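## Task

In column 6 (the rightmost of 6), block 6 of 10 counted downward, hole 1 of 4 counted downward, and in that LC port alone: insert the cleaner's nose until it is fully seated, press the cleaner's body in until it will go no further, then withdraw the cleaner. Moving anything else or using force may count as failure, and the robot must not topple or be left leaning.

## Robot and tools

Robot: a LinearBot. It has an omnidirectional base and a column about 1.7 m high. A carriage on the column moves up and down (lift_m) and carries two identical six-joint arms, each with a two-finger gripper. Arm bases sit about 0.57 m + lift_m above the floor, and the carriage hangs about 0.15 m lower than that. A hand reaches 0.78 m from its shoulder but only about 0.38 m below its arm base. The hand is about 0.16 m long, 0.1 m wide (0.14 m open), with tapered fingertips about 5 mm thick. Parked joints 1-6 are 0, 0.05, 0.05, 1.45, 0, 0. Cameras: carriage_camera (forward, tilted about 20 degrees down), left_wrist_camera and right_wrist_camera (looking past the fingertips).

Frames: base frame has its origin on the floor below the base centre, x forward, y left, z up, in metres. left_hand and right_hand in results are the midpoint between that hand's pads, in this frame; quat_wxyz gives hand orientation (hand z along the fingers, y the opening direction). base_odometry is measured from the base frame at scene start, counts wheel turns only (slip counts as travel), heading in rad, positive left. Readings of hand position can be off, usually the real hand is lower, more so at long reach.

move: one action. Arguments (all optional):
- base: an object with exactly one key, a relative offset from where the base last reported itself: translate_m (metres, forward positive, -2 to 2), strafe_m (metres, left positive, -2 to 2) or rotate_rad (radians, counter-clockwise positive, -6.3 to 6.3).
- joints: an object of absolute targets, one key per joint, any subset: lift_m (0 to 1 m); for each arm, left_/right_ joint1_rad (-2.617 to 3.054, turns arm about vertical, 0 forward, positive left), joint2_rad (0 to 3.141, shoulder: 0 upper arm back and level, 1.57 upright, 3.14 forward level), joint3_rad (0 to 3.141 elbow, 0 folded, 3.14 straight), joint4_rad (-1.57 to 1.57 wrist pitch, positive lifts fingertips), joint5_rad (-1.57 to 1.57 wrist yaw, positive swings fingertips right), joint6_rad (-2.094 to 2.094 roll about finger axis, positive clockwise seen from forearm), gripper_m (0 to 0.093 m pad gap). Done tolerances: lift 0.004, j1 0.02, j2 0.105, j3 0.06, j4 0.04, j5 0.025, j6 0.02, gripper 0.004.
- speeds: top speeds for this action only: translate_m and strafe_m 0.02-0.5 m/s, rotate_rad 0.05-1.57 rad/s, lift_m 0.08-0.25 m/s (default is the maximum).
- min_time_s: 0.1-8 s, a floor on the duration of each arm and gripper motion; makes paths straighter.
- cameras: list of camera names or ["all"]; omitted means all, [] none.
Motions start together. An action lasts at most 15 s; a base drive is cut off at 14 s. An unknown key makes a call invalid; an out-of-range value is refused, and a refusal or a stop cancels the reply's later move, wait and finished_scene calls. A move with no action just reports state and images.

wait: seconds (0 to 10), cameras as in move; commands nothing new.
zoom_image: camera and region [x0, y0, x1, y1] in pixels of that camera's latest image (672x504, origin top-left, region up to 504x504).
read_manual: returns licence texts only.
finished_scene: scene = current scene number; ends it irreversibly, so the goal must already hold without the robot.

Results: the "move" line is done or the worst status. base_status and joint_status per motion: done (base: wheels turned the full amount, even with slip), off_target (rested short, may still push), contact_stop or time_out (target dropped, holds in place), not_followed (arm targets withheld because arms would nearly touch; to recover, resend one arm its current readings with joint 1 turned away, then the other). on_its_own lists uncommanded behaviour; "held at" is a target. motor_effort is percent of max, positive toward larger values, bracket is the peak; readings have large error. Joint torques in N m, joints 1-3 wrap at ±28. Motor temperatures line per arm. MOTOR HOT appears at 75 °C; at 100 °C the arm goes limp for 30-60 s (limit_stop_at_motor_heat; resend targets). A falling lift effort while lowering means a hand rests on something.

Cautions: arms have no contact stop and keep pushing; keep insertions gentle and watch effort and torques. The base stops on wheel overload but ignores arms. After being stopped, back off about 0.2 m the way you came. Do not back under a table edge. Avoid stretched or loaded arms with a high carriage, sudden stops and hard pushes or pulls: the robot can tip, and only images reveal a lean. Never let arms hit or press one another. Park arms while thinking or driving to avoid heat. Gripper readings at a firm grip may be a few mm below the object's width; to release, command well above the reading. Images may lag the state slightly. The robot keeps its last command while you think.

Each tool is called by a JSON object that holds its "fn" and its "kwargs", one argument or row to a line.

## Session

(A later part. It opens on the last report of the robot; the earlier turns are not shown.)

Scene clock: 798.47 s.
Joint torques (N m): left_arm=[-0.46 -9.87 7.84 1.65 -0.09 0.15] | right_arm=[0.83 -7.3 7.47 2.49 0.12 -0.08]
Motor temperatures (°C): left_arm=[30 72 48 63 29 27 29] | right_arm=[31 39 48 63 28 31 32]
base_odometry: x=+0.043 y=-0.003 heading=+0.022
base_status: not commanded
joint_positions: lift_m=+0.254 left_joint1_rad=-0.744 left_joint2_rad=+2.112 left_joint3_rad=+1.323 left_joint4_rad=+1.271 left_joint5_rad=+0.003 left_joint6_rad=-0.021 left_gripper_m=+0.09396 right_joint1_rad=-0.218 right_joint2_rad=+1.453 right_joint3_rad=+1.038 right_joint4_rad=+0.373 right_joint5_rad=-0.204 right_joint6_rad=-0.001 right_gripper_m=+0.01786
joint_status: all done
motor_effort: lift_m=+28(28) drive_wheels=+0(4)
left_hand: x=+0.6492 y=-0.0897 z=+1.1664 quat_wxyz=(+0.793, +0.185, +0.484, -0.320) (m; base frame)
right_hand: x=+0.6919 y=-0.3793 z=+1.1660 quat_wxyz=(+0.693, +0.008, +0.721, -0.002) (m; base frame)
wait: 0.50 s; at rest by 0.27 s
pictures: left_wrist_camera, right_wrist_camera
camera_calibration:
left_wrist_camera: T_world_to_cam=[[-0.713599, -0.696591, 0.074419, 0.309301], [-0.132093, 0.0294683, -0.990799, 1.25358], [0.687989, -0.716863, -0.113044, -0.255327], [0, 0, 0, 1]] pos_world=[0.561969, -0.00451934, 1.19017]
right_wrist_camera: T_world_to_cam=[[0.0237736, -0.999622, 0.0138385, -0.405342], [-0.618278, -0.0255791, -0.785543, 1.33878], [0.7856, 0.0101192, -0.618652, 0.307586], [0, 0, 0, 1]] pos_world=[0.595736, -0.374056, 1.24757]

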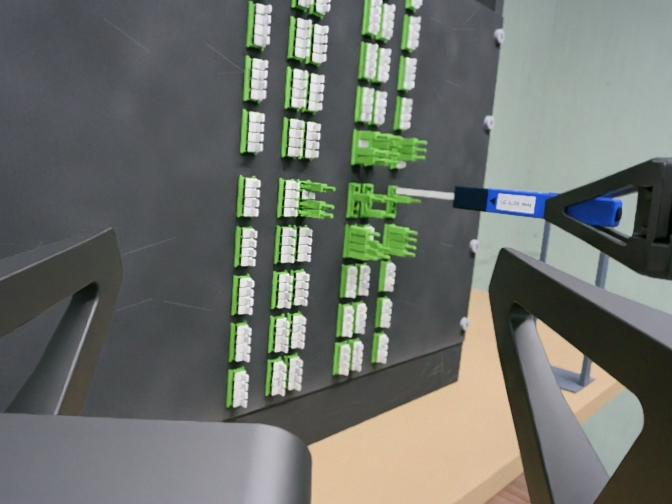

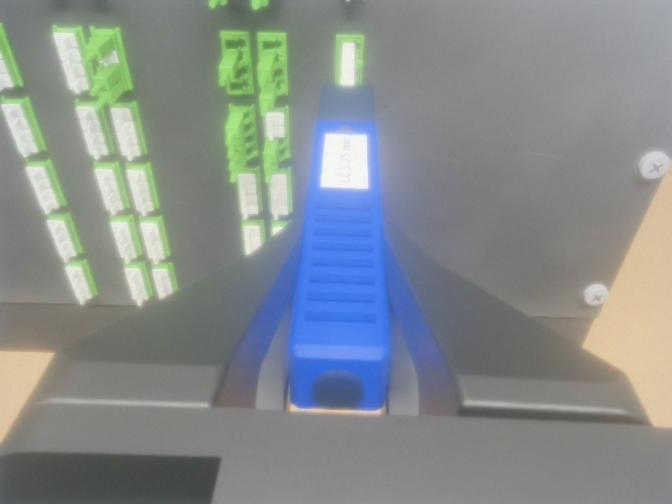

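{"fn": "move", "kwargs": {
  "joints": {"right_joint1_rad": -0.209},
  "min_time_s": 0.5,
  "cameras": []
}}

{"fn": "wait", "kwargs": {
  "seconds": 0.5,
  "cameras": ["left_wrist_camera", "right_wrist_camera"]
}}

{"fn": "zoom_image", "kwargs": {
  "camera": "right_wrist_camera",
  "region": [330, 20, 380, 70]
}}

Scene clock: 806.90 s.
Joint torques (N m): left_arm=[-0.44 -9.87 7.83 1.65 -0.09 0.15] | right_arm=[0.75 -7.12 7.5 2.55 0.11 -0.08]
Motor temperatures (°C): left_arm=[30 72 48 63 29 27 29] | right_arm=[31 39 48 63 28 31 32]
move: done
base_odometry: x=+0.043 y=-0.003 heading=+0.022
base_status: not commanded
joint_positions: lift_m=+0.254 left_joint1_rad=-0.744 left_joint2_rad=+2.112 left_joint3_rad=+1.323 left_joint4_rad=+1.271 left_joint5_rad=+0.003 left_joint6_rad=-0.021 left_gripper_m=+0.09396 right_joint1_rad=-0.216 right_joint2_rad=+1.453 right_joint3_rad=+1.038 right_joint4_rad=+0.373 right_joint5_rad=-0.204 right_joint6_rad=-0.001 right_gripper_m=+0.01786
joint_status: all done
motor_effort: lift_m=+28(28) drive_wheels=-2(4)
left_hand: x=+0.6492 y=-0.0897 z=+1.1664 quat_wxyz=(+0.793, +0.185, +0.484, -0.320) (m; base frame)
right_hand: x=+0.6921 y=-0.3784 z=+1.1660 quat_wxyz=(+0.693, +0.007, +0.721, -0.001) (m; base frame)
pictures: none
No camera images: "cameras" was empty.

Scene clock: 807.40 s.
Joint torques (N m): left_arm=[-0.46 -9.88 7.83 1.65 -0.09 0.15] | right_arm=[0.57 -7.3 7.51 2.45 0.13 -0.06]
Motor temperatures (°C): left_arm=[30 72 48 63 29 27 29] | right_arm=[31 39 48 63 28 31 32]
base_odometry: x=+0.043 y=-0.003 heading=+0.022
base_status: not commanded
joint_positions: lift_m=+0.254 left_joint1_rad=-0.744 left_joint2_rad=+2.112 left_joint3_rad=+1.323 left_joint4_rad=+1.271 left_joint5_rad=+0.003 left_joint6_rad=-0.021 left_gripper_m=+0.09396 right_joint1_rad=-0.216 right_joint2_rad=+1.453 right_joint3_rad=+1.038 right_joint4_rad=+0.373 right_joint5_rad=-0.204 right_joint6_rad=-0.001 right_gripper_m=+0.01786
joint_status: all done
motor_effort: lift_m=+28(28) drive_wheels=+0(4)
left_hand: x=+0.6492 y=-0.0897 z=+1.1664 quat_wxyz=(+0.793, +0.185, +0.484, -0.320) (m; base frame)
right_hand: x=+0.6921 y=-0.3784 z=+1.1660 quat_wxyz=(+0.693, +0.007, +0.721, -0.001) (m; base frame)
wait: 0.50 s; at rest by 0.27 s
pictures: left_wrist_camera, right_wrist_camera
camera_calibration:
left_wrist_camera: T_world_to_cam=[[-0.713599, -0.696591, 0.074419, 0.309301], [-0.132093, 0.0294683, -0.990799, 1.25358], [0.687989, -0.716863, -0.113044, -0.255327], [0, 0, 0, 1]] pos_world=[0.561969, -0.00451934, 1.19017]
right_wrist_camera: T_world_to_cam=[[0.0256946, -0.999574, 0.0138252, -0.405759], [-0.618224, -0.0267567, -0.785546, 1.33839], [0.785582, 0.0116372, -0.618648, 0.30808], [0, 0, 0, 1]] pos_world=[0.595827, -0.37336, 1.24757]

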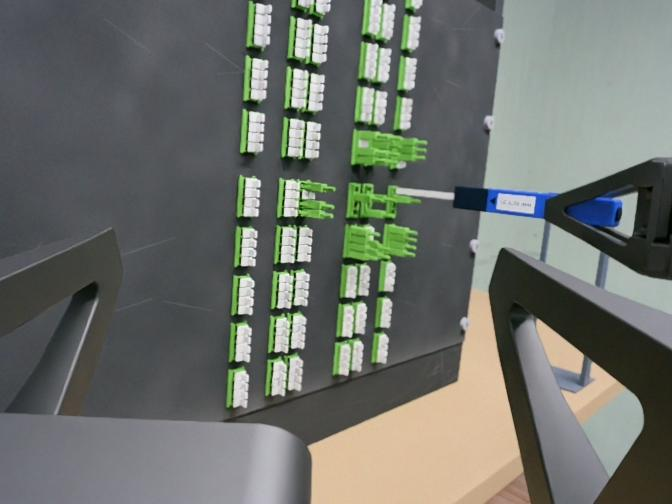

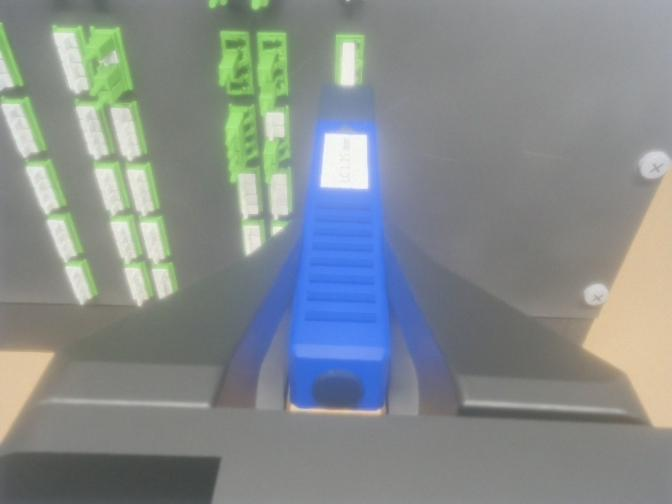

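Scaled by 10.080 from the camera's 672x504 image, which has a finer 960x720 frame.

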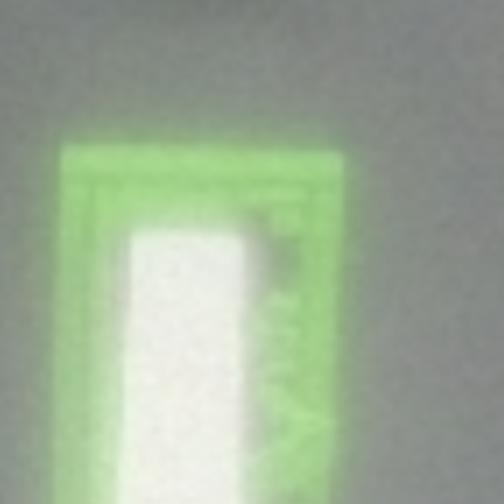

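{"fn": "move", "kwargs": {
  "joints": {"right_joint1_rad": -0.2077},
  "min_time_s": 0.5,
  "cameras": []
}}

{"fn": "wait", "kwargs": {
  "seconds": 0.5,
  "cameras": ["left_wrist_camera", "right_wrist_camera"]
}}

{"fn": "zoom_image", "kwargs": {
  "camera": "right_wrist_camera",
  "region": [330, 20, 380, 70]
}}

Scene clock: 813.67 s.
Joint torques (N m): left_arm=[-0.44 -9.88 7.83 1.65 -0.08 0.15] | right_arm=[0.73 -6.99 7.3 2.46 0.17 -0.05]
Motor temperatures (°C): left_arm=[30 72 48 63 29 27 29] | right_arm=[31 39 48 63 28 31 32]
move: done
base_odometry: x=+0.043 y=-0.003 heading=+0.022
base_status: not commanded
joint_positions: lift_m=+0.254 left_joint1_rad=-0.744 left_joint2_rad=+2.112 left_joint3_rad=+1.323 left_joint4_rad=+1.271 left_joint5_rad=+0.003 left_joint6_rad=-0.021 left_gripper_m=+0.09396 right_joint1_rad=-0.213 right_joint2_rad=+1.453 right_joint3_rad=+1.038 right_joint4_rad=+0.373 right_joint5_rad=-0.204 right_joint6_rad=-0.001 right_gripper_m=+0.01786
joint_status: all done
motor_effort: lift_m=+28(28) drive_wheels=-2(3)
left_hand: x=+0.6492 y=-0.0897 z=+1.1664 quat_wxyz=(+0.793, +0.185, +0.484, -0.320) (m; base frame)
right_hand: x=+0.6922 y=-0.3773 z=+1.1660 quat_wxyz=(+0.693, +0.006, +0.721, -0.001) (m; base frame)
pictures: none
No camera images: "cameras" was empty.

Scene clock: 814.17 s.
Joint torques (N m): left_arm=[-0.44 -9.88 7.83 1.65 -0.09 0.15] | right_arm=[0.72 -7.17 7.41 2.46 0.13 -0.02]
Motor temperatures (°C): left_arm=[30 72 48 63 29 27 29] | right_arm=[31 39 48 63 28 31 32]
base_odometry: x=+0.043 y=-0.003 heading=+0.022
base_status: not commanded
joint_positions: lift_m=+0.254 left_joint1_rad=-0.744 left_joint2_rad=+2.112 left_joint3_rad=+1.323 left_joint4_rad=+1.271 left_joint5_rad=+0.003 left_joint6_rad=-0.021 left_gripper_m=+0.09396 right_joint1_rad=-0.213 right_joint2_rad=+1.453 right_joint3_rad=+1.038 right_joint4_rad=+0.373 right_joint5_rad=-0.204 right_joint6_rad=-0.001 right_gripper_m=+0.01786
joint_status: all done
motor_effort: lift_m=+28(28) drive_wheels=-1(3)
left_hand: x=+0.6492 y=-0.0897 z=+1.1664 quat_wxyz=(+0.793, +0.185, +0.484, -0.320) (m; base frame)
right_hand: x=+0.6922 y=-0.3773 z=+1.1660 quat_wxyz=(+0.693, +0.006, +0.721, -0.001) (m; base frame)
wait: 0.50 s; at rest by 0.27 s
pictures: left_wrist_camera, right_wrist_camera
camera_calibration:
left_wrist_camera: T_world_to_cam=[[-0.713599, -0.696591, 0.074419, 0.309301], [-0.132093, 0.0294683, -0.990799, 1.25358], [0.687989, -0.716863, -0.113044, -0.255327], [0, 0, 0, 1]] pos_world=[0.561969, -0.00451934, 1.19017]
right_wrist_camera: T_world_to_cam=[[0.0280373, -0.999511, 0.0138521, -0.406275], [-0.618203, -0.0282276, -0.785512, 1.33793], [0.785519, 0.0134602, -0.618692, 0.308691], [0, 0, 0, 1]] pos_world=[0.596018, -0.372465, 1.24757]

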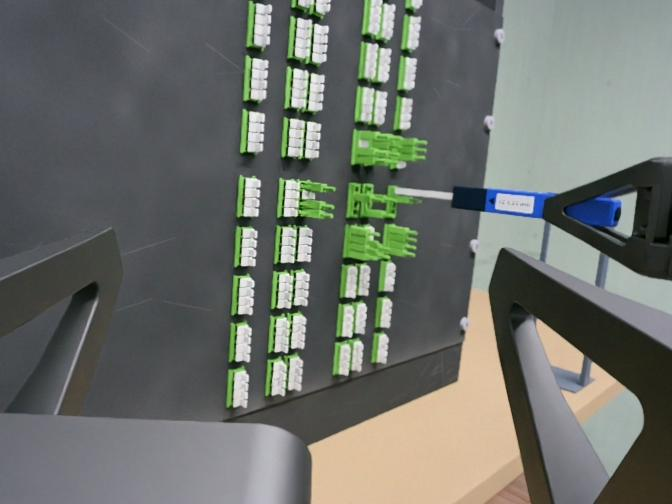

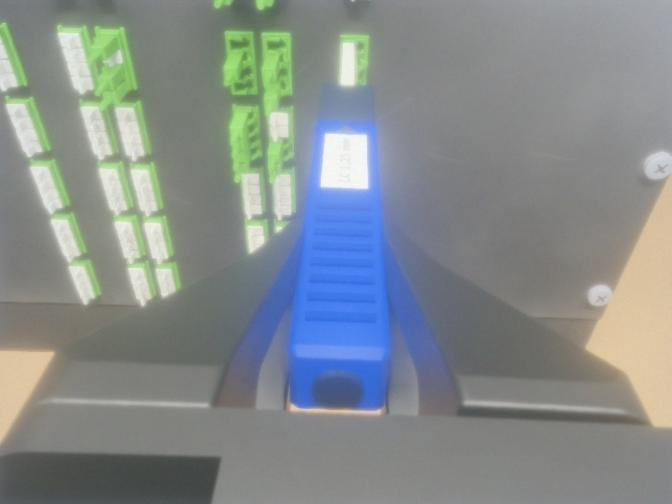

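Scaled by 10.080 from the camera's 672x504 image, which has a finer 960x720 frame.

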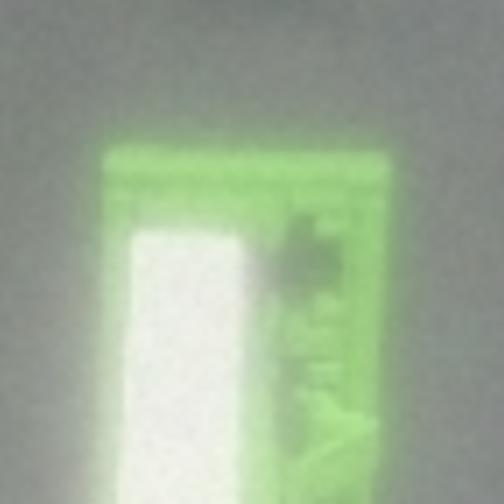

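{"fn": "move", "kwargs": {
  "joints": {"right_joint5_rad": -0.197},
  "min_time_s": 0.5,
  "cameras": []
}}

{"fn": "wait", "kwargs": {
  "seconds": 0.5,
  "cameras": ["left_wrist_camera", "right_wrist_camera"]
}}

{"fn": "zoom_image", "kwargs": {
  "camera": "right_wrist_camera",
  "region": [330, 20, 380, 70]
}}

Scene clock: 822.77 s.
Joint torques (N m): left_arm=[-0.46 -9.88 7.83 1.65 -0.09 0.15] | right_arm=[0.88 -7.25 7.3 2.49 0.15 -0.06]
Motor temperatures (°C): left_arm=[30 72 48 63 29 27 29] | right_arm=[31 39 48 63 28 31 32]
move: done
base_odometry: x=+0.043 y=-0.003 heading=+0.022
base_status: not commanded
joint_positions: lift_m=+0.254 left_joint1_rad=-0.744 left_joint2_rad=+2.112 left_joint3_rad=+1.323 left_joint4_rad=+1.271 left_joint5_rad=+0.003 left_joint6_rad=-0.021 left_gripper_m=+0.09396 right_joint1_rad=-0.213 right_joint2_rad=+1.453 right_joint3_rad=+1.038 right_joint4_rad=+0.373 right_joint5_rad=-0.204 right_joint6_rad=-0.001 right_gripper_m=+0.01786
joint_status: all done
motor_effort: lift_m=+28(28) drive_wheels=+0(3)
left_hand: x=+0.6492 y=-0.0897 z=+1.1664 quat_wxyz=(+0.793, +0.185, +0.484, -0.320) (m; base frame)
right_hand: x=+0.6922 y=-0.3773 z=+1.1660 quat_wxyz=(+0.693, +0.006, +0.721, -0.001) (m; base frame)
pictures: none
No camera images: "cameras" was empty.

Scene clock: 823.27 s.
Joint torques (N m): left_arm=[-0.46 -9.87 7.84 1.65 -0.09 0.15] | right_arm=[0.62 -7.12 7.57 2.47 0.17 -0.05]
Motor temperatures (°C): left_arm=[30 72 48 63 29 27 29] | right_arm=[31 39 48 63 28 31 32]
base_odometry: x=+0.043 y=-0.003 heading=+0.022
base_status: not commanded
joint_positions: lift_m=+0.254 left_joint1_rad=-0.744 left_joint2_rad=+2.112 left_joint3_rad=+1.323 left_joint4_rad=+1.271 left_joint5_rad=+0.003 left_joint6_rad=-0.021 left_gripper_m=+0.09396 right_joint1_rad=-0.213 right_joint2_rad=+1.453 right_joint3_rad=+1.038 right_joint4_rad=+0.373 right_joint5_rad=-0.204 right_joint6_rad=-0.001 right_gripper_m=+0.01786
joint_status: all done
motor_effort: lift_m=+28(28) drive_wheels=-2(3)
left_hand: x=+0.6492 y=-0.0897 z=+1.1664 quat_wxyz=(+0.793, +0.185, +0.484, -0.320) (m; base frame)
right_hand: x=+0.6922 y=-0.3773 z=+1.1660 quat_wxyz=(+0.693, +0.006, +0.721, -0.001) (m; base frame)
wait: 0.50 s; at rest by 0.27 s
pictures: left_wrist_camera, right_wrist_camera
camera_calibration:
left_wrist_camera: T_world_to_cam=[[-0.713599, -0.696591, 0.074419, 0.309301], [-0.132093, 0.0294683, -0.990799, 1.25358], [0.687989, -0.716863, -0.113044, -0.255327], [0, 0, 0, 1]] pos_world=[0.561969, -0.00451934, 1.19017]
right_wrist_camera: T_world_to_cam=[[0.0280373, -0.999511, 0.0138521, -0.406275], [-0.618203, -0.0282276, -0.785512, 1.33793], [0.785519, 0.0134602, -0.618692, 0.308691], [0, 0, 0, 1]] pos_world=[0.596018, -0.372465, 1.24757]

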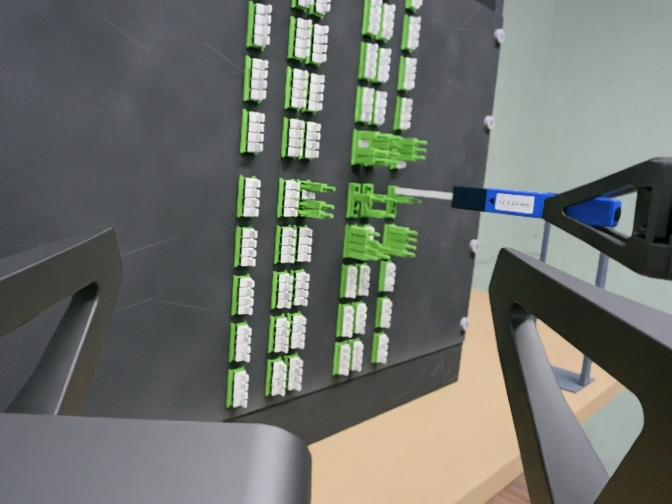

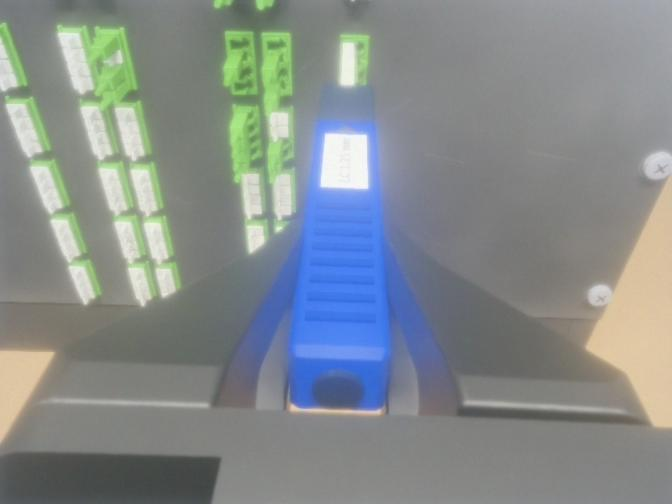

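Scaled by 10.080 from the camera's 672x504 image, which has a finer 960x720 frame.

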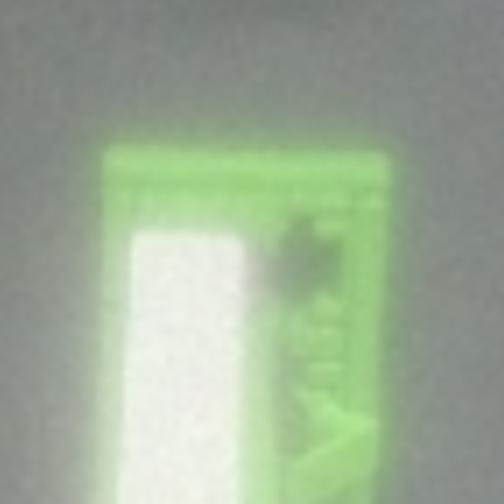

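{"fn": "move", "kwargs": {
  "joints": {"right_joint5_rad": -0.192},
  "min_time_s": 0.5,
  "cameras": []
}}

{"fn": "wait", "kwargs": {
  "seconds": 0.5,
  "cameras": ["left_wrist_camera", "right_wrist_camera"]
}}

{"fn": "zoom_image", "kwargs": {
  "camera": "right_wrist_camera",
  "region": [330, 20, 380, 70]
}}

Scene clock: 833.50 s.
Joint torques (N m): left_arm=[-0.44 -9.88 7.83 1.65 -0.08 0.15] | right_arm=[0.55 -7.19 7.46 2.52 0.17 -0.04]
Motor temperatures (°C): left_arm=[30 72 48 63 29 27 29] | right_arm=[31 39 48 63 28 31 32]
move: done
base_odometry: x=+0.043 y=-0.003 heading=+0.022
base_status: not commanded
joint_positions: lift_m=+0.254 left_joint1_rad=-0.744 left_joint2_rad=+2.112 left_joint3_rad=+1.323 left_joint4_rad=+1.271 left_joint5_rad=+0.003 left_joint6_rad=-0.021 left_gripper_m=+0.09396 right_joint1_rad=-0.213 right_joint2_rad=+1.453 right_joint3_rad=+1.038 right_joint4_rad=+0.373 right_joint5_rad=-0.200 right_joint6_rad=-0.001 right_gripper_m=+0.01786
joint_status: all done
motor_effort: lift_m=+28(28) drive_wheels=+0(4)
left_hand: x=+0.6492 y=-0.0897 z=+1.1664 quat_wxyz=(+0.793, +0.185, +0.484, -0.320) (m; base frame)
right_hand: x=+0.6922 y=-0.3779 z=+1.1660 quat_wxyz=(+0.692, +0.007, +0.721, -0.002) (m; base frame)
pictures: none
No camera images: "cameras" was empty.

Scene clock: 834.00 s.
Joint torques (N m): left_arm=[-0.46 -9.88 7.83 1.65 -0.09 0.15] | right_arm=[0.77 -7.36 7.3 2.46 0.2 -0.05]
Motor temperatures (°C): left_arm=[30 72 48 63 29 27 29] | right_arm=[31 39 48 63 28 31 32]
base_odometry: x=+0.043 y=-0.003 heading=+0.022
base_status: not commanded
joint_positions: lift_m=+0.254 left_joint1_rad=-0.744 left_joint2_rad=+2.112 left_joint3_rad=+1.323 left_joint4_rad=+1.271 left_joint5_rad=+0.003 left_joint6_rad=-0.021 left_gripper_m=+0.09396 right_joint1_rad=-0.213 right_joint2_rad=+1.453 right_joint3_rad=+1.038 right_joint4_rad=+0.373 right_joint5_rad=-0.200 right_joint6_rad=-0.001 right_gripper_m=+0.01786
joint_status: all done
motor_effort: lift_m=+28(28) drive_wheels=-2(4)
left_hand: x=+0.6492 y=-0.0897 z=+1.1664 quat_wxyz=(+0.793, +0.185, +0.484, -0.320) (m; base frame)
right_hand: x=+0.6922 y=-0.3779 z=+1.1660 quat_wxyz=(+0.692, +0.007, +0.721, -0.002) (m; base frame)
wait: 0.50 s; at rest by 0.27 s
pictures: left_wrist_camera, right_wrist_camera
camera_calibration:
left_wrist_camera: T_world_to_cam=[[-0.713599, -0.696591, 0.074419, 0.309301], [-0.132093, 0.0294683, -0.990799, 1.25358], [0.687989, -0.716863, -0.113044, -0.255327], [0, 0, 0, 1]] pos_world=[0.561969, -0.00451934, 1.19017]
right_wrist_camera: T_world_to_cam=[[0.0241842, -0.999609, 0.014021, -0.404518], [-0.618377, -0.0259779, -0.785452, 1.3388], [0.78551, 0.0103253, -0.618763, 0.307608], [0, 0, 0, 1]] pos_world=[0.596034, -0.372757, 1.24757]

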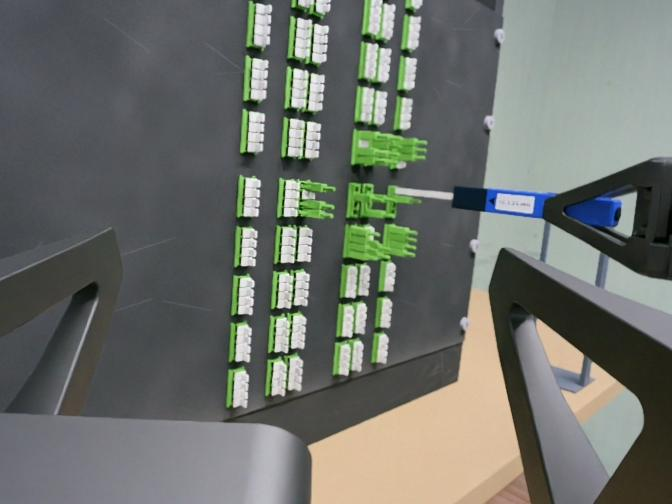

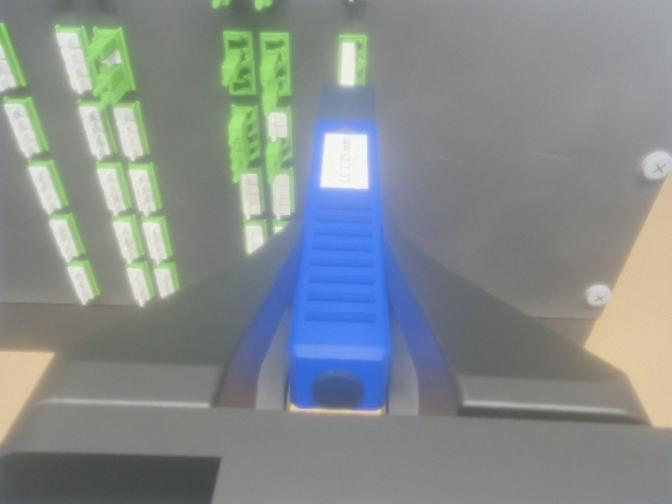

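Scaled by 10.080 from the camera's 672x504 image, which has a finer 960x720 frame.

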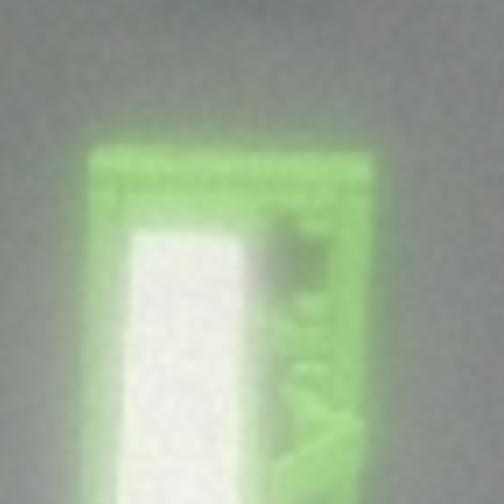

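{"fn": "move", "kwargs": {
  "joints": {"right_joint5_rad": -0.19},
  "min_time_s": 0.5,
  "cameras": []
}}

{"fn": "wait", "kwargs": {
  "seconds": 0.5,
  "cameras": ["left_wrist_camera", "right_wrist_camera"]
}}

{"fn": "zoom_image", "kwargs": {
  "camera": "right_wrist_camera",
  "region": [330, 20, 380, 70]
}}

{"fn": "zoom_image", "kwargs": {
  "camera": "left_wrist_camera",
  "region": [385, 180, 410, 205]
}}

Scene clock: 846.10 s.
Joint torques (N m): left_arm=[-0.44 -9.88 7.84 1.65 -0.08 0.15] | right_arm=[0.7 -7.23 7.43 2.45 0.18 -0.11]
Motor temperatures (°C): left_arm=[30 72 48 63 29 27 29] | right_arm=[31 39 48 63 28 31 32]
move: done
base_odometry: x=+0.043 y=-0.003 heading=+0.022
base_status: not commanded
joint_positions: lift_m=+0.254 left_joint1_rad=-0.744 left_joint2_rad=+2.112 left_joint3_rad=+1.323 left_joint4_rad=+1.271 left_joint5_rad=+0.003 left_joint6_rad=-0.021 left_gripper_m=+0.09396 right_joint1_rad=-0.213 right_joint2_rad=+1.453 right_joint3_rad=+1.038 right_joint4_rad=+0.373 right_joint5_rad=-0.198 right_joint6_rad=-0.001 right_gripper_m=+0.01786
joint_status: all done
motor_effort: lift_m=+28(28) drive_wheels=-1(3)
left_hand: x=+0.6492 y=-0.0897 z=+1.1664 quat_wxyz=(+0.793, +0.185, +0.484, -0.320) (m; base frame)
right_hand: x=+0.6922 y=-0.3783 z=+1.1660 quat_wxyz=(+0.692, +0.008, +0.721, -0.003) (m; base frame)
pictures: none
No camera images: "cameras" was empty.

Scene clock: 846.60 s.
Joint torques (N m): left_arm=[-0.46 -9.88 7.84 1.65 -0.09 0.15] | right_arm=[0.77 -7.32 7.64 2.46 0.21 -0.05]
Motor temperatures (°C): left_arm=[30 72 48 63 29 27 29] | right_arm=[31 39 48 63 28 31 32]
base_odometry: x=+0.043 y=-0.003 heading=+0.022
base_status: not commanded
joint_positions: lift_m=+0.254 left_joint1_rad=-0.744 left_joint2_rad=+2.112 left_joint3_rad=+1.323 left_joint4_rad=+1.271 left_joint5_rad=+0.003 left_joint6_rad=-0.021 left_gripper_m=+0.09396 right_joint1_rad=-0.213 right_joint2_rad=+1.453 right_joint3_rad=+1.038 right_joint4_rad=+0.373 right_joint5_rad=-0.198 right_joint6_rad=-0.001 right_gripper_m=+0.01786
joint_status: all done
motor_effort: lift_m=+28(28) drive_wheels=-3(3)
left_hand: x=+0.6492 y=-0.0897 z=+1.1664 quat_wxyz=(+0.793, +0.185, +0.484, -0.320) (m; base frame)
right_hand: x=+0.6922 y=-0.3783 z=+1.1660 quat_wxyz=(+0.692, +0.008, +0.721, -0.003) (m; base frame)
wait: 0.50 s; at rest by 0.27 s
pictures: left_wrist_camera, right_wrist_camera
camera_calibration:
left_wrist_camera: T_world_to_cam=[[-0.713599, -0.696591, 0.074419, 0.309301], [-0.132093, 0.0294683, -0.990799, 1.25358], [0.687989, -0.716863, -0.113044, -0.255327], [0, 0, 0, 1]] pos_world=[0.561969, -0.00451934, 1.19017]
right_wrist_camera: T_world_to_cam=[[0.0219044, -0.999661, 0.0140687, -0.403433], [-0.618437, -0.0246051, -0.785449, 1.33934], [0.785529, 0.00850419, -0.618766, 0.306915], [0, 0, 0, 1]] pos_world=[0.596044, -0.372952, 1.24757]

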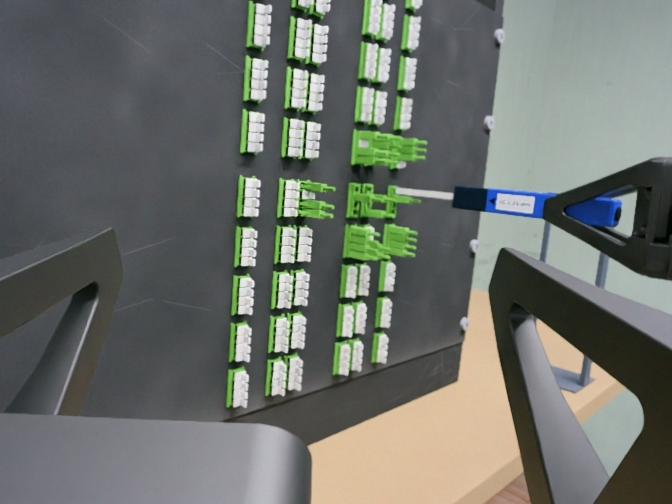

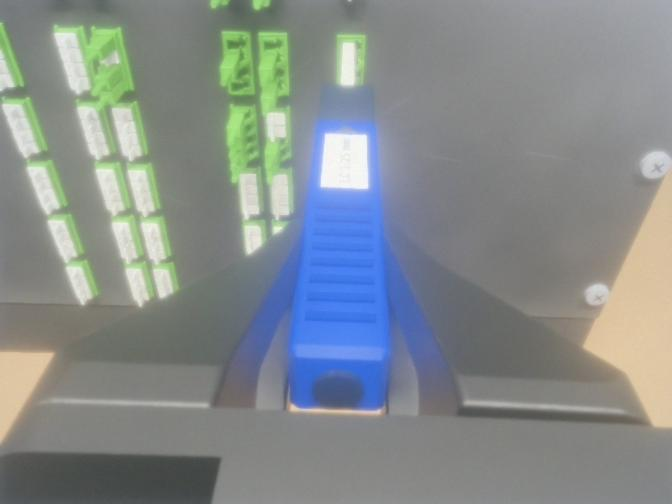

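Scaled by 10.080 from the camera's 672x504 image, which has a finer 960x720 frame.

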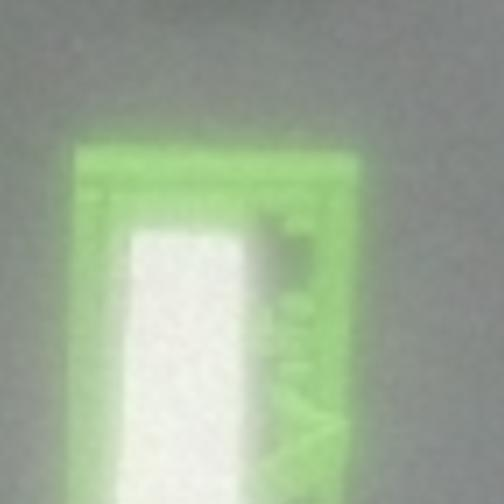

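Scaled by 20.160 from the camera's 672x504 image, which has a finer 960x720 frame.

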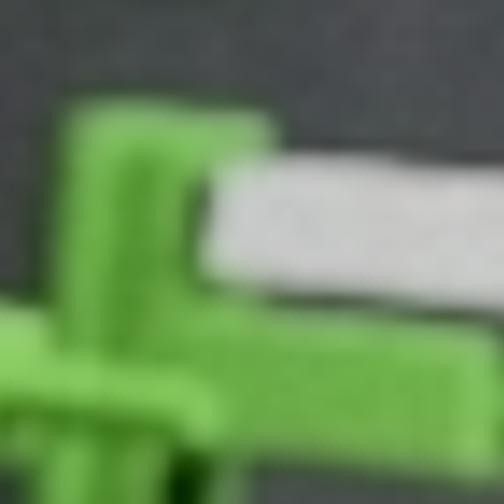

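{"fn": "zoom_image", "kwargs": {
  "camera": "left_wrist_camera",
  "region": [340, 175, 375, 210]
}}

{"fn": "zoom_image", "kwargs": {
  "camera": "left_wrist_camera",
  "region": [380, 175, 415, 210]
}}

Scaled by 14.400 from the camera's 672x504 image, which has a finer 960x720 frame.

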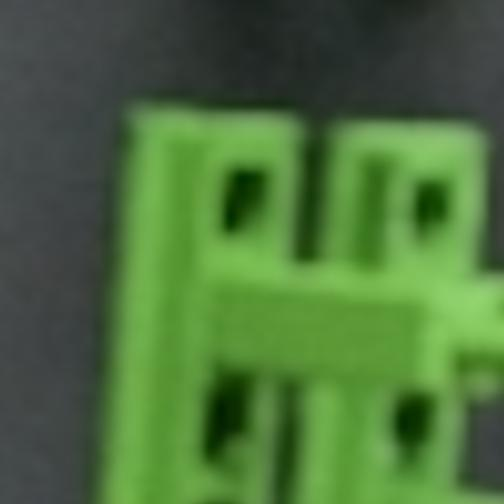

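Scaled by 14.400 from the camera's 672x504 image, which has a finer 960x720 frame.

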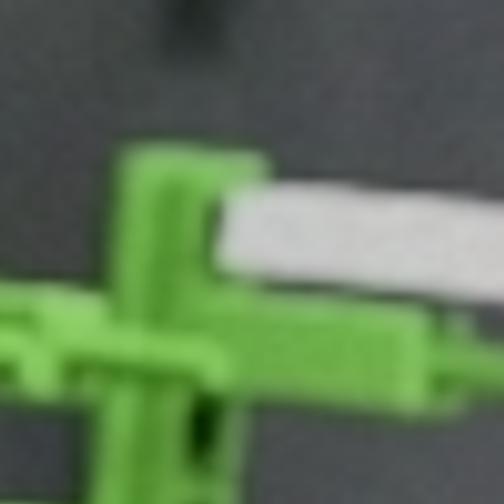

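{"fn": "move", "kwargs": {
  "base": {"translate_m": 0.001},
  "speeds": {"translate_m": 0.02},
  "cameras": []
}}

{"fn": "wait", "kwargs": {
  "seconds": 0.5,
  "cameras": ["left_wrist_camera", "right_wrist_camera"]
}}

{"fn": "zoom_image", "kwargs": {
  "camera": "right_wrist_camera",
  "region": [330, 20, 380, 70]
}}

{"fn": "zoom_image", "kwargs": {
  "camera": "left_wrist_camera",
  "region": [380, 175, 415, 210]
}}

Scene clock: 879.57 s.
Joint torques (N m): left_arm=[-0.4 -9.99 7.87 1.65 -0.08 0.15] | right_arm=[0.69 -7.19 7.3 2.48 0.17 -0.07]
Motor temperatures (°C): left_arm=[30 72 48 63 29 27 29] | right_arm=[31 39 48 63 28 31 32]
move: done
base_odometry: x=+0.044 y=-0.003 heading=+0.023
base_status: done
joint_positions: lift_m=+0.254 left_joint1_rad=-0.744 left_joint2_rad=+2.112 left_joint3_rad=+1.323 left_joint4_rad=+1.270 left_joint5_rad=+0.003 left_joint6_rad=-0.021 left_gripper_m=+0.09396 right_joint1_rad=-0.213 right_joint2_rad=+1.453 right_joint3_rad=+1.038 right_joint4_rad=+0.374 right_joint5_rad=-0.196 right_joint6_rad=-0.001 right_gripper_m=+0.01786
joint_status: not commanded
motor_effort: lift_m=+28(28) drive_wheels=+3(7)
left_hand: x=+0.6493 y=-0.0898 z=+1.1661 quat_wxyz=(+0.793, +0.185, +0.484, -0.320) (m; base frame)
right_hand: x=+0.6922 y=-0.3786 z=+1.1660 quat_wxyz=(+0.693, +0.009, +0.721, -0.003) (m; base frame)
pictures: none
No camera images: "cameras" was empty.

Scene clock: 880.07 s.
Joint torques (N m): left_arm=[-0.44 -9.87 7.83 1.66 -0.08 0.15] | right_arm=[0.72 -6.99 7.43 2.49 0.15 -0.05]
Motor temperatures (°C): left_arm=[30 72 48 63 29 27 29] | right_arm=[31 39 48 63 28 31 32]
base_odometry: x=+0.044 y=-0.003 heading=+0.023
base_status: done
joint_positions: lift_m=+0.254 left_joint1_rad=-0.744 left_joint2_rad=+2.112 left_joint3_rad=+1.323 left_joint4_rad=+1.270 left_joint5_rad=+0.003 left_joint6_rad=-0.021 left_gripper_m=+0.09396 right_joint1_rad=-0.213 right_joint2_rad=+1.453 right_joint3_rad=+1.038 right_joint4_rad=+0.374 right_joint5_rad=-0.195 right_joint6_rad=-0.001 right_gripper_m=+0.01786
joint_status: not commanded
motor_effort: lift_m=+28(28) drive_wheels=-2(7)
left_hand: x=+0.6493 y=-0.0898 z=+1.1661 quat_wxyz=(+0.793, +0.185, +0.484, -0.320) (m; base frame)
right_hand: x=+0.6922 y=-0.3788 z=+1.1660 quat_wxyz=(+0.693, +0.009, +0.721, -0.004) (m; base frame)
wait: 0.50 s; at rest by 0.27 s
pictures: left_wrist_camera, right_wrist_camera
camera_calibration:
left_wrist_camera: T_world_to_cam=[[-0.713552, -0.69663, 0.0744993, 0.309196], [-0.132644, 0.0299172, -0.990712, 1.25361], [0.687931, -0.716806, -0.113752, -0.254616], [0, 0, 0, 1]] pos_world=[0.56207, -0.0046199, 1.18997]
right_wrist_camera: T_world_to_cam=[[0.0192458, -0.999713, 0.0143001, -0.402349], [-0.618169, -0.0231395, -0.785704, 1.33998], [0.78581, 0.00628158, -0.618437, 0.305578], [0, 0, 0, 1]] pos_world=[0.595954, -0.373146, 1.24757]

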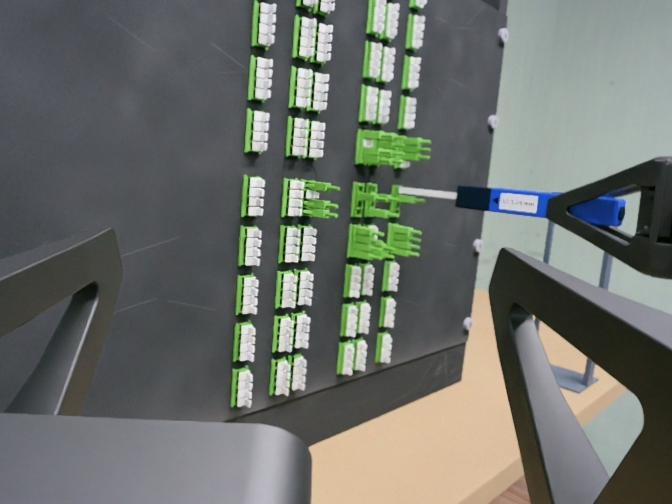

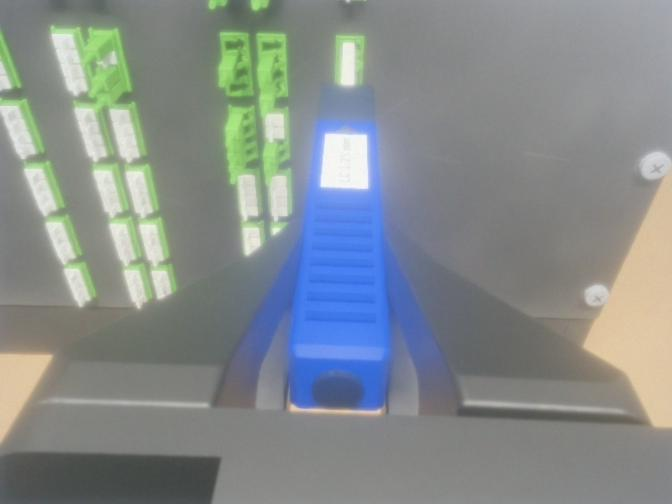

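Scaled by 10.080 from the camera's 672x504 image, which has a finer 960x720 frame.

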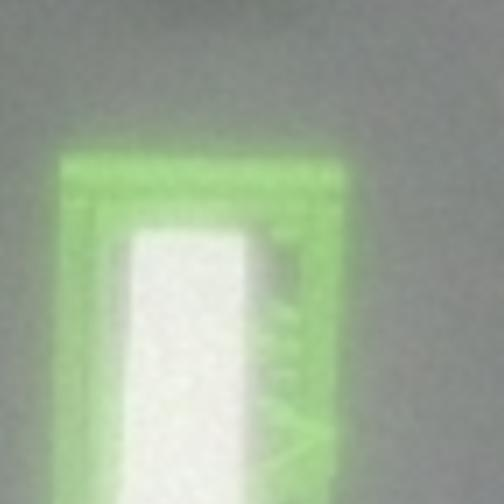

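Scaled by 14.400 from the camera's 672x504 image, which has a finer 960x720 frame.

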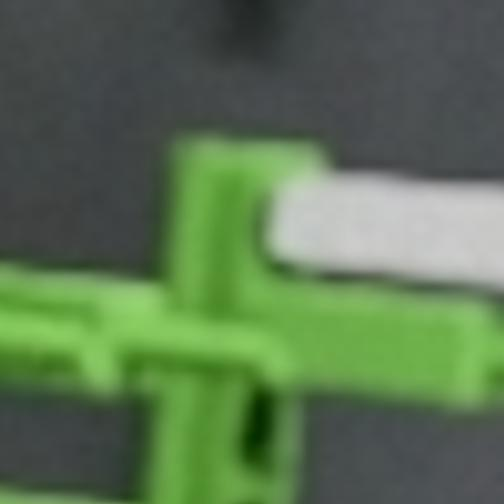

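{"fn": "move", "kwargs": {
  "joints": {"right_joint1_rad": -0.2067, "right_joint5_rad": -0.195},
  "min_time_s": 0.5,
  "cameras": []
}}

{"fn": "wait", "kwargs": {
  "seconds": 0.5,
  "cameras": ["left_wrist_camera", "right_wrist_camera"]
}}

{"fn": "zoom_image", "kwargs": {
  "camera": "right_wrist_camera",
  "region": [330, 20, 380, 70]
}}

Scene clock: 889.70 s.
Joint torques (N m): left_arm=[-0.44 -9.92 7.83 1.66 -0.09 0.15] | right_arm=[0.92 -7.19 7.42 2.53 0.08 -0.04]
Motor temperatures (°C): left_arm=[30 73 48 63 29 27 29] | right_arm=[31 39 48 63 28 31 32]
move: done
base_odometry: x=+0.044 y=-0.003 heading=+0.023
base_status: not commanded
joint_positions: lift_m=+0.254 left_joint1_rad=-0.744 left_joint2_rad=+2.112 left_joint3_rad=+1.323 left_joint4_rad=+1.270 left_joint5_rad=+0.003 left_joint6_rad=-0.021 left_gripper_m=+0.09396 right_joint1_rad=-0.213 right_joint2_rad=+1.453 right_joint3_rad=+1.038 right_joint4_rad=+0.374 right_joint5_rad=-0.195 right_joint6_rad=-0.001 right_gripper_m=+0.01786
joint_status: all done
motor_effort: lift_m=+28(28) drive_wheels=-1(4)
left_hand: x=+0.6493 y=-0.0898 z=+1.1661 quat_wxyz=(+0.793, +0.185, +0.484, -0.320) (m; base frame)
right_hand: x=+0.6922 y=-0.3788 z=+1.1660 quat_wxyz=(+0.693, +0.009, +0.721, -0.004) (m; base frame)
pictures: none
No camera images: "cameras" was empty.

Scene clock: 890.20 s.
Joint torques (N m): left_arm=[-0.43 -9.91 7.83 1.66 -0.08 0.15] | right_arm=[0.65 -7.12 7.35 2.49 0.1 -0.06]
Motor temperatures (°C): left_arm=[30 73 48 63 29 27 29] | right_arm=[31 39 48 63 28 31 32]
base_odometry: x=+0.044 y=-0.003 heading=+0.023
base_status: not commanded
joint_positions: lift_m=+0.254 left_joint1_rad=-0.744 left_joint2_rad=+2.112 left_joint3_rad=+1.323 left_joint4_rad=+1.270 left_joint5_rad=+0.003 left_joint6_rad=-0.021 left_gripper_m=+0.09396 right_joint1_rad=-0.213 right_joint2_rad=+1.453 right_joint3_rad=+1.038 right_joint4_rad=+0.374 right_joint5_rad=-0.195 right_joint6_rad=-0.001 right_gripper_m=+0.01786
joint_status: all done
motor_effort: lift_m=+28(28) drive_wheels=-1(4)
left_hand: x=+0.6493 y=-0.0898 z=+1.1661 quat_wxyz=(+0.793, +0.185, +0.484, -0.320) (m; base frame)
right_hand: x=+0.6922 y=-0.3788 z=+1.1660 quat_wxyz=(+0.693, +0.009, +0.721, -0.004) (m; base frame)
wait: 0.50 s; at rest by 0.27 s
pictures: left_wrist_camera, right_wrist_camera
camera_calibration:
left_wrist_camera: T_world_to_cam=[[-0.713552, -0.69663, 0.0744993, 0.309196], [-0.132644, 0.0299172, -0.990712, 1.25361], [0.687931, -0.716806, -0.113752, -0.254616], [0, 0, 0, 1]] pos_world=[0.56207, -0.0046199, 1.18997]
right_wrist_camera: T_world_to_cam=[[0.0192458, -0.999713, 0.0143001, -0.402349], [-0.618169, -0.0231395, -0.785704, 1.33998], [0.78581, 0.00628158, -0.618437, 0.305578], [0, 0, 0, 1]] pos_world=[0.595954, -0.373146, 1.24757]

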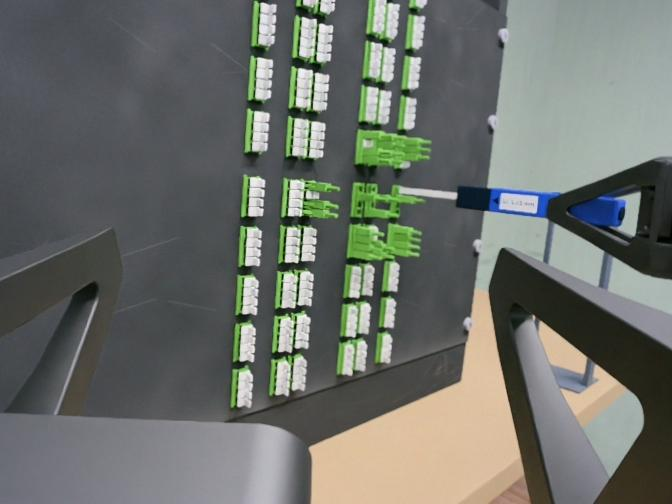

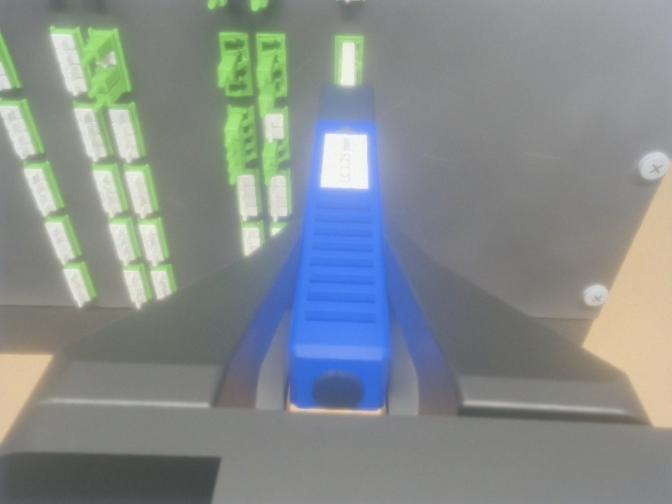

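Scaled by 10.080 from the camera's 672x504 image, which has a finer 960x720 frame.

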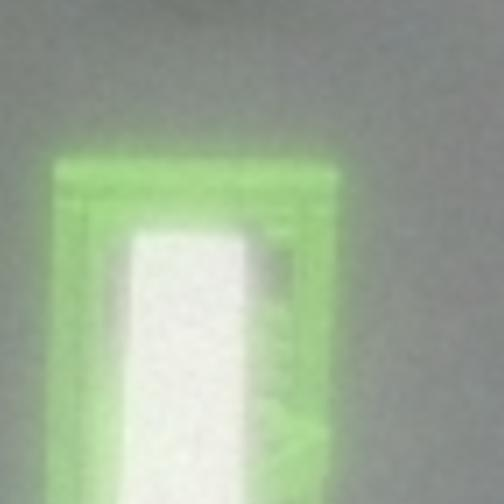

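{"fn": "move", "kwargs": {
  "joints": {"right_joint1_rad": -0.2055},
  "min_time_s": 0.5,
  "cameras": []
}}

{"fn": "wait", "kwargs": {
  "seconds": 0.5,
  "cameras": ["left_wrist_camera", "right_wrist_camera"]
}}

{"fn": "zoom_image", "kwargs": {
  "camera": "right_wrist_camera",
  "region": [330, 20, 380, 70]
}}

Scene clock: 897.97 s.
Joint torques (N m): left_arm=[-0.43 -9.91 7.84 1.66 -0.09 0.15] | right_arm=[0.85 -7.16 7.49 2.47 0.09 0]
Motor temperatures (°C): left_arm=[30 73 48 63 29 27 29] | right_arm=[31 39 48 63 28 31 32]
move: done
base_odometry: x=+0.044 y=-0.003 heading=+0.023
base_status: not commanded
joint_positions: lift_m=+0.254 left_joint1_rad=-0.744 left_joint2_rad=+2.112 left_joint3_rad=+1.323 left_joint4_rad=+1.270 left_joint5_rad=+0.003 left_joint6_rad=-0.021 left_gripper_m=+0.09396 right_joint1_rad=-0.213 right_joint2_rad=+1.453 right_joint3_rad=+1.038 right_joint4_rad=+0.374 right_joint5_rad=-0.195 right_joint6_rad=-0.001 right_gripper_m=+0.01786
joint_status: all done
motor_effort: lift_m=+28(28) drive_wheels=-1(4)
left_hand: x=+0.6493 y=-0.0898 z=+1.1661 quat_wxyz=(+0.793, +0.185, +0.484, -0.320) (m; base frame)
right_hand: x=+0.6922 y=-0.3788 z=+1.1660 quat_wxyz=(+0.693, +0.009, +0.721, -0.004) (m; base frame)
pictures: none
No camera images: "cameras" was empty.

Scene clock: 898.47 s.
Joint torques (N m): left_arm=[-0.44 -9.92 7.83 1.66 -0.09 0.15] | right_arm=[0.8 -7.16 7.42 2.51 0.04 -0.07]
Motor temperatures (°C): left_arm=[30 73 48 63 29 27 29] | right_arm=[31 39 48 63 28 31 32]
base_odometry: x=+0.044 y=-0.003 heading=+0.023
base_status: not commanded
joint_positions: lift_m=+0.254 left_joint1_rad=-0.744 left_joint2_rad=+2.112 left_joint3_rad=+1.323 left_joint4_rad=+1.270 left_joint5_rad=+0.003 left_joint6_rad=-0.021 left_gripper_m=+0.09396 right_joint1_rad=-0.213 right_joint2_rad=+1.453 right_joint3_rad=+1.038 right_joint4_rad=+0.374 right_joint5_rad=-0.195 right_joint6_rad=-0.001 right_gripper_m=+0.01786
joint_status: all done
motor_effort: lift_m=+28(28) drive_wheels=-2(4)
left_hand: x=+0.6493 y=-0.0898 z=+1.1661 quat_wxyz=(+0.793, +0.185, +0.484, -0.320) (m; base frame)
right_hand: x=+0.6922 y=-0.3788 z=+1.1660 quat_wxyz=(+0.693, +0.009, +0.721, -0.004) (m; base frame)
wait: 0.50 s; at rest by 0.27 s
pictures: left_wrist_camera, right_wrist_camera
camera_calibration:
left_wrist_camera: T_world_to_cam=[[-0.713552, -0.69663, 0.0744993, 0.309196], [-0.132644, 0.0299172, -0.990712, 1.25361], [0.687931, -0.716806, -0.113752, -0.254616], [0, 0, 0, 1]] pos_world=[0.56207, -0.0046199, 1.18997]
right_wrist_camera: T_world_to_cam=[[0.0192458, -0.999713, 0.0143001, -0.402349], [-0.618169, -0.0231395, -0.785704, 1.33998], [0.78581, 0.00628158, -0.618437, 0.305578], [0, 0, 0, 1]] pos_world=[0.595954, -0.373146, 1.24757]

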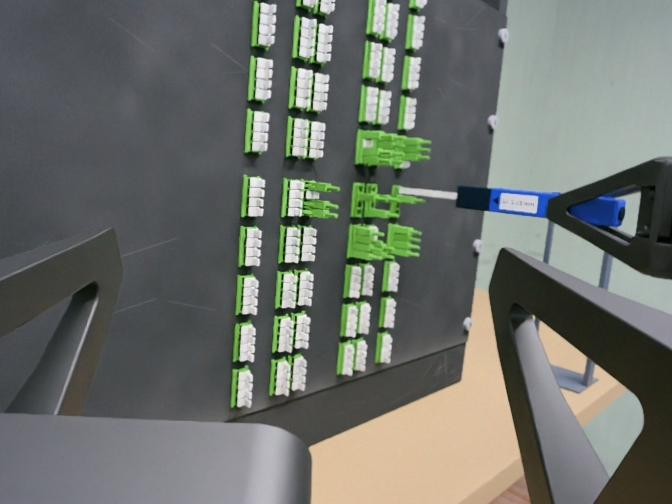

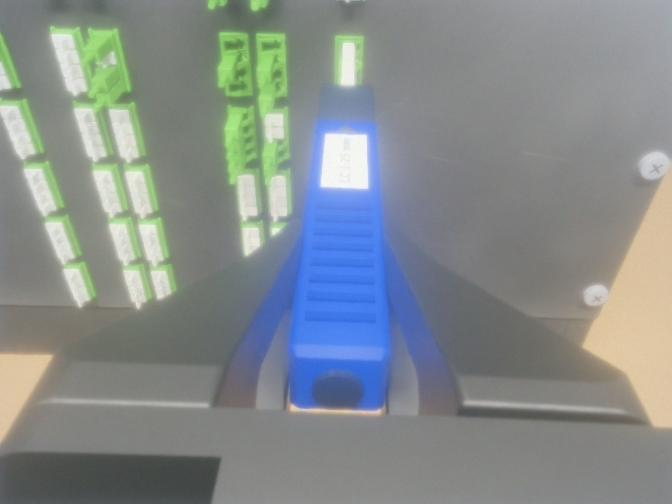

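Scaled by 10.080 from the camera's 672x504 image, which has a finer 960x720 frame.

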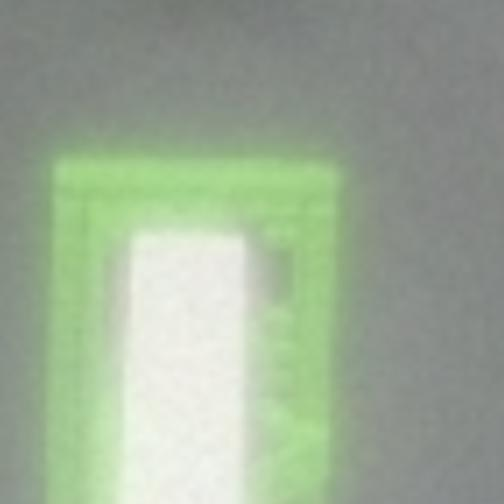

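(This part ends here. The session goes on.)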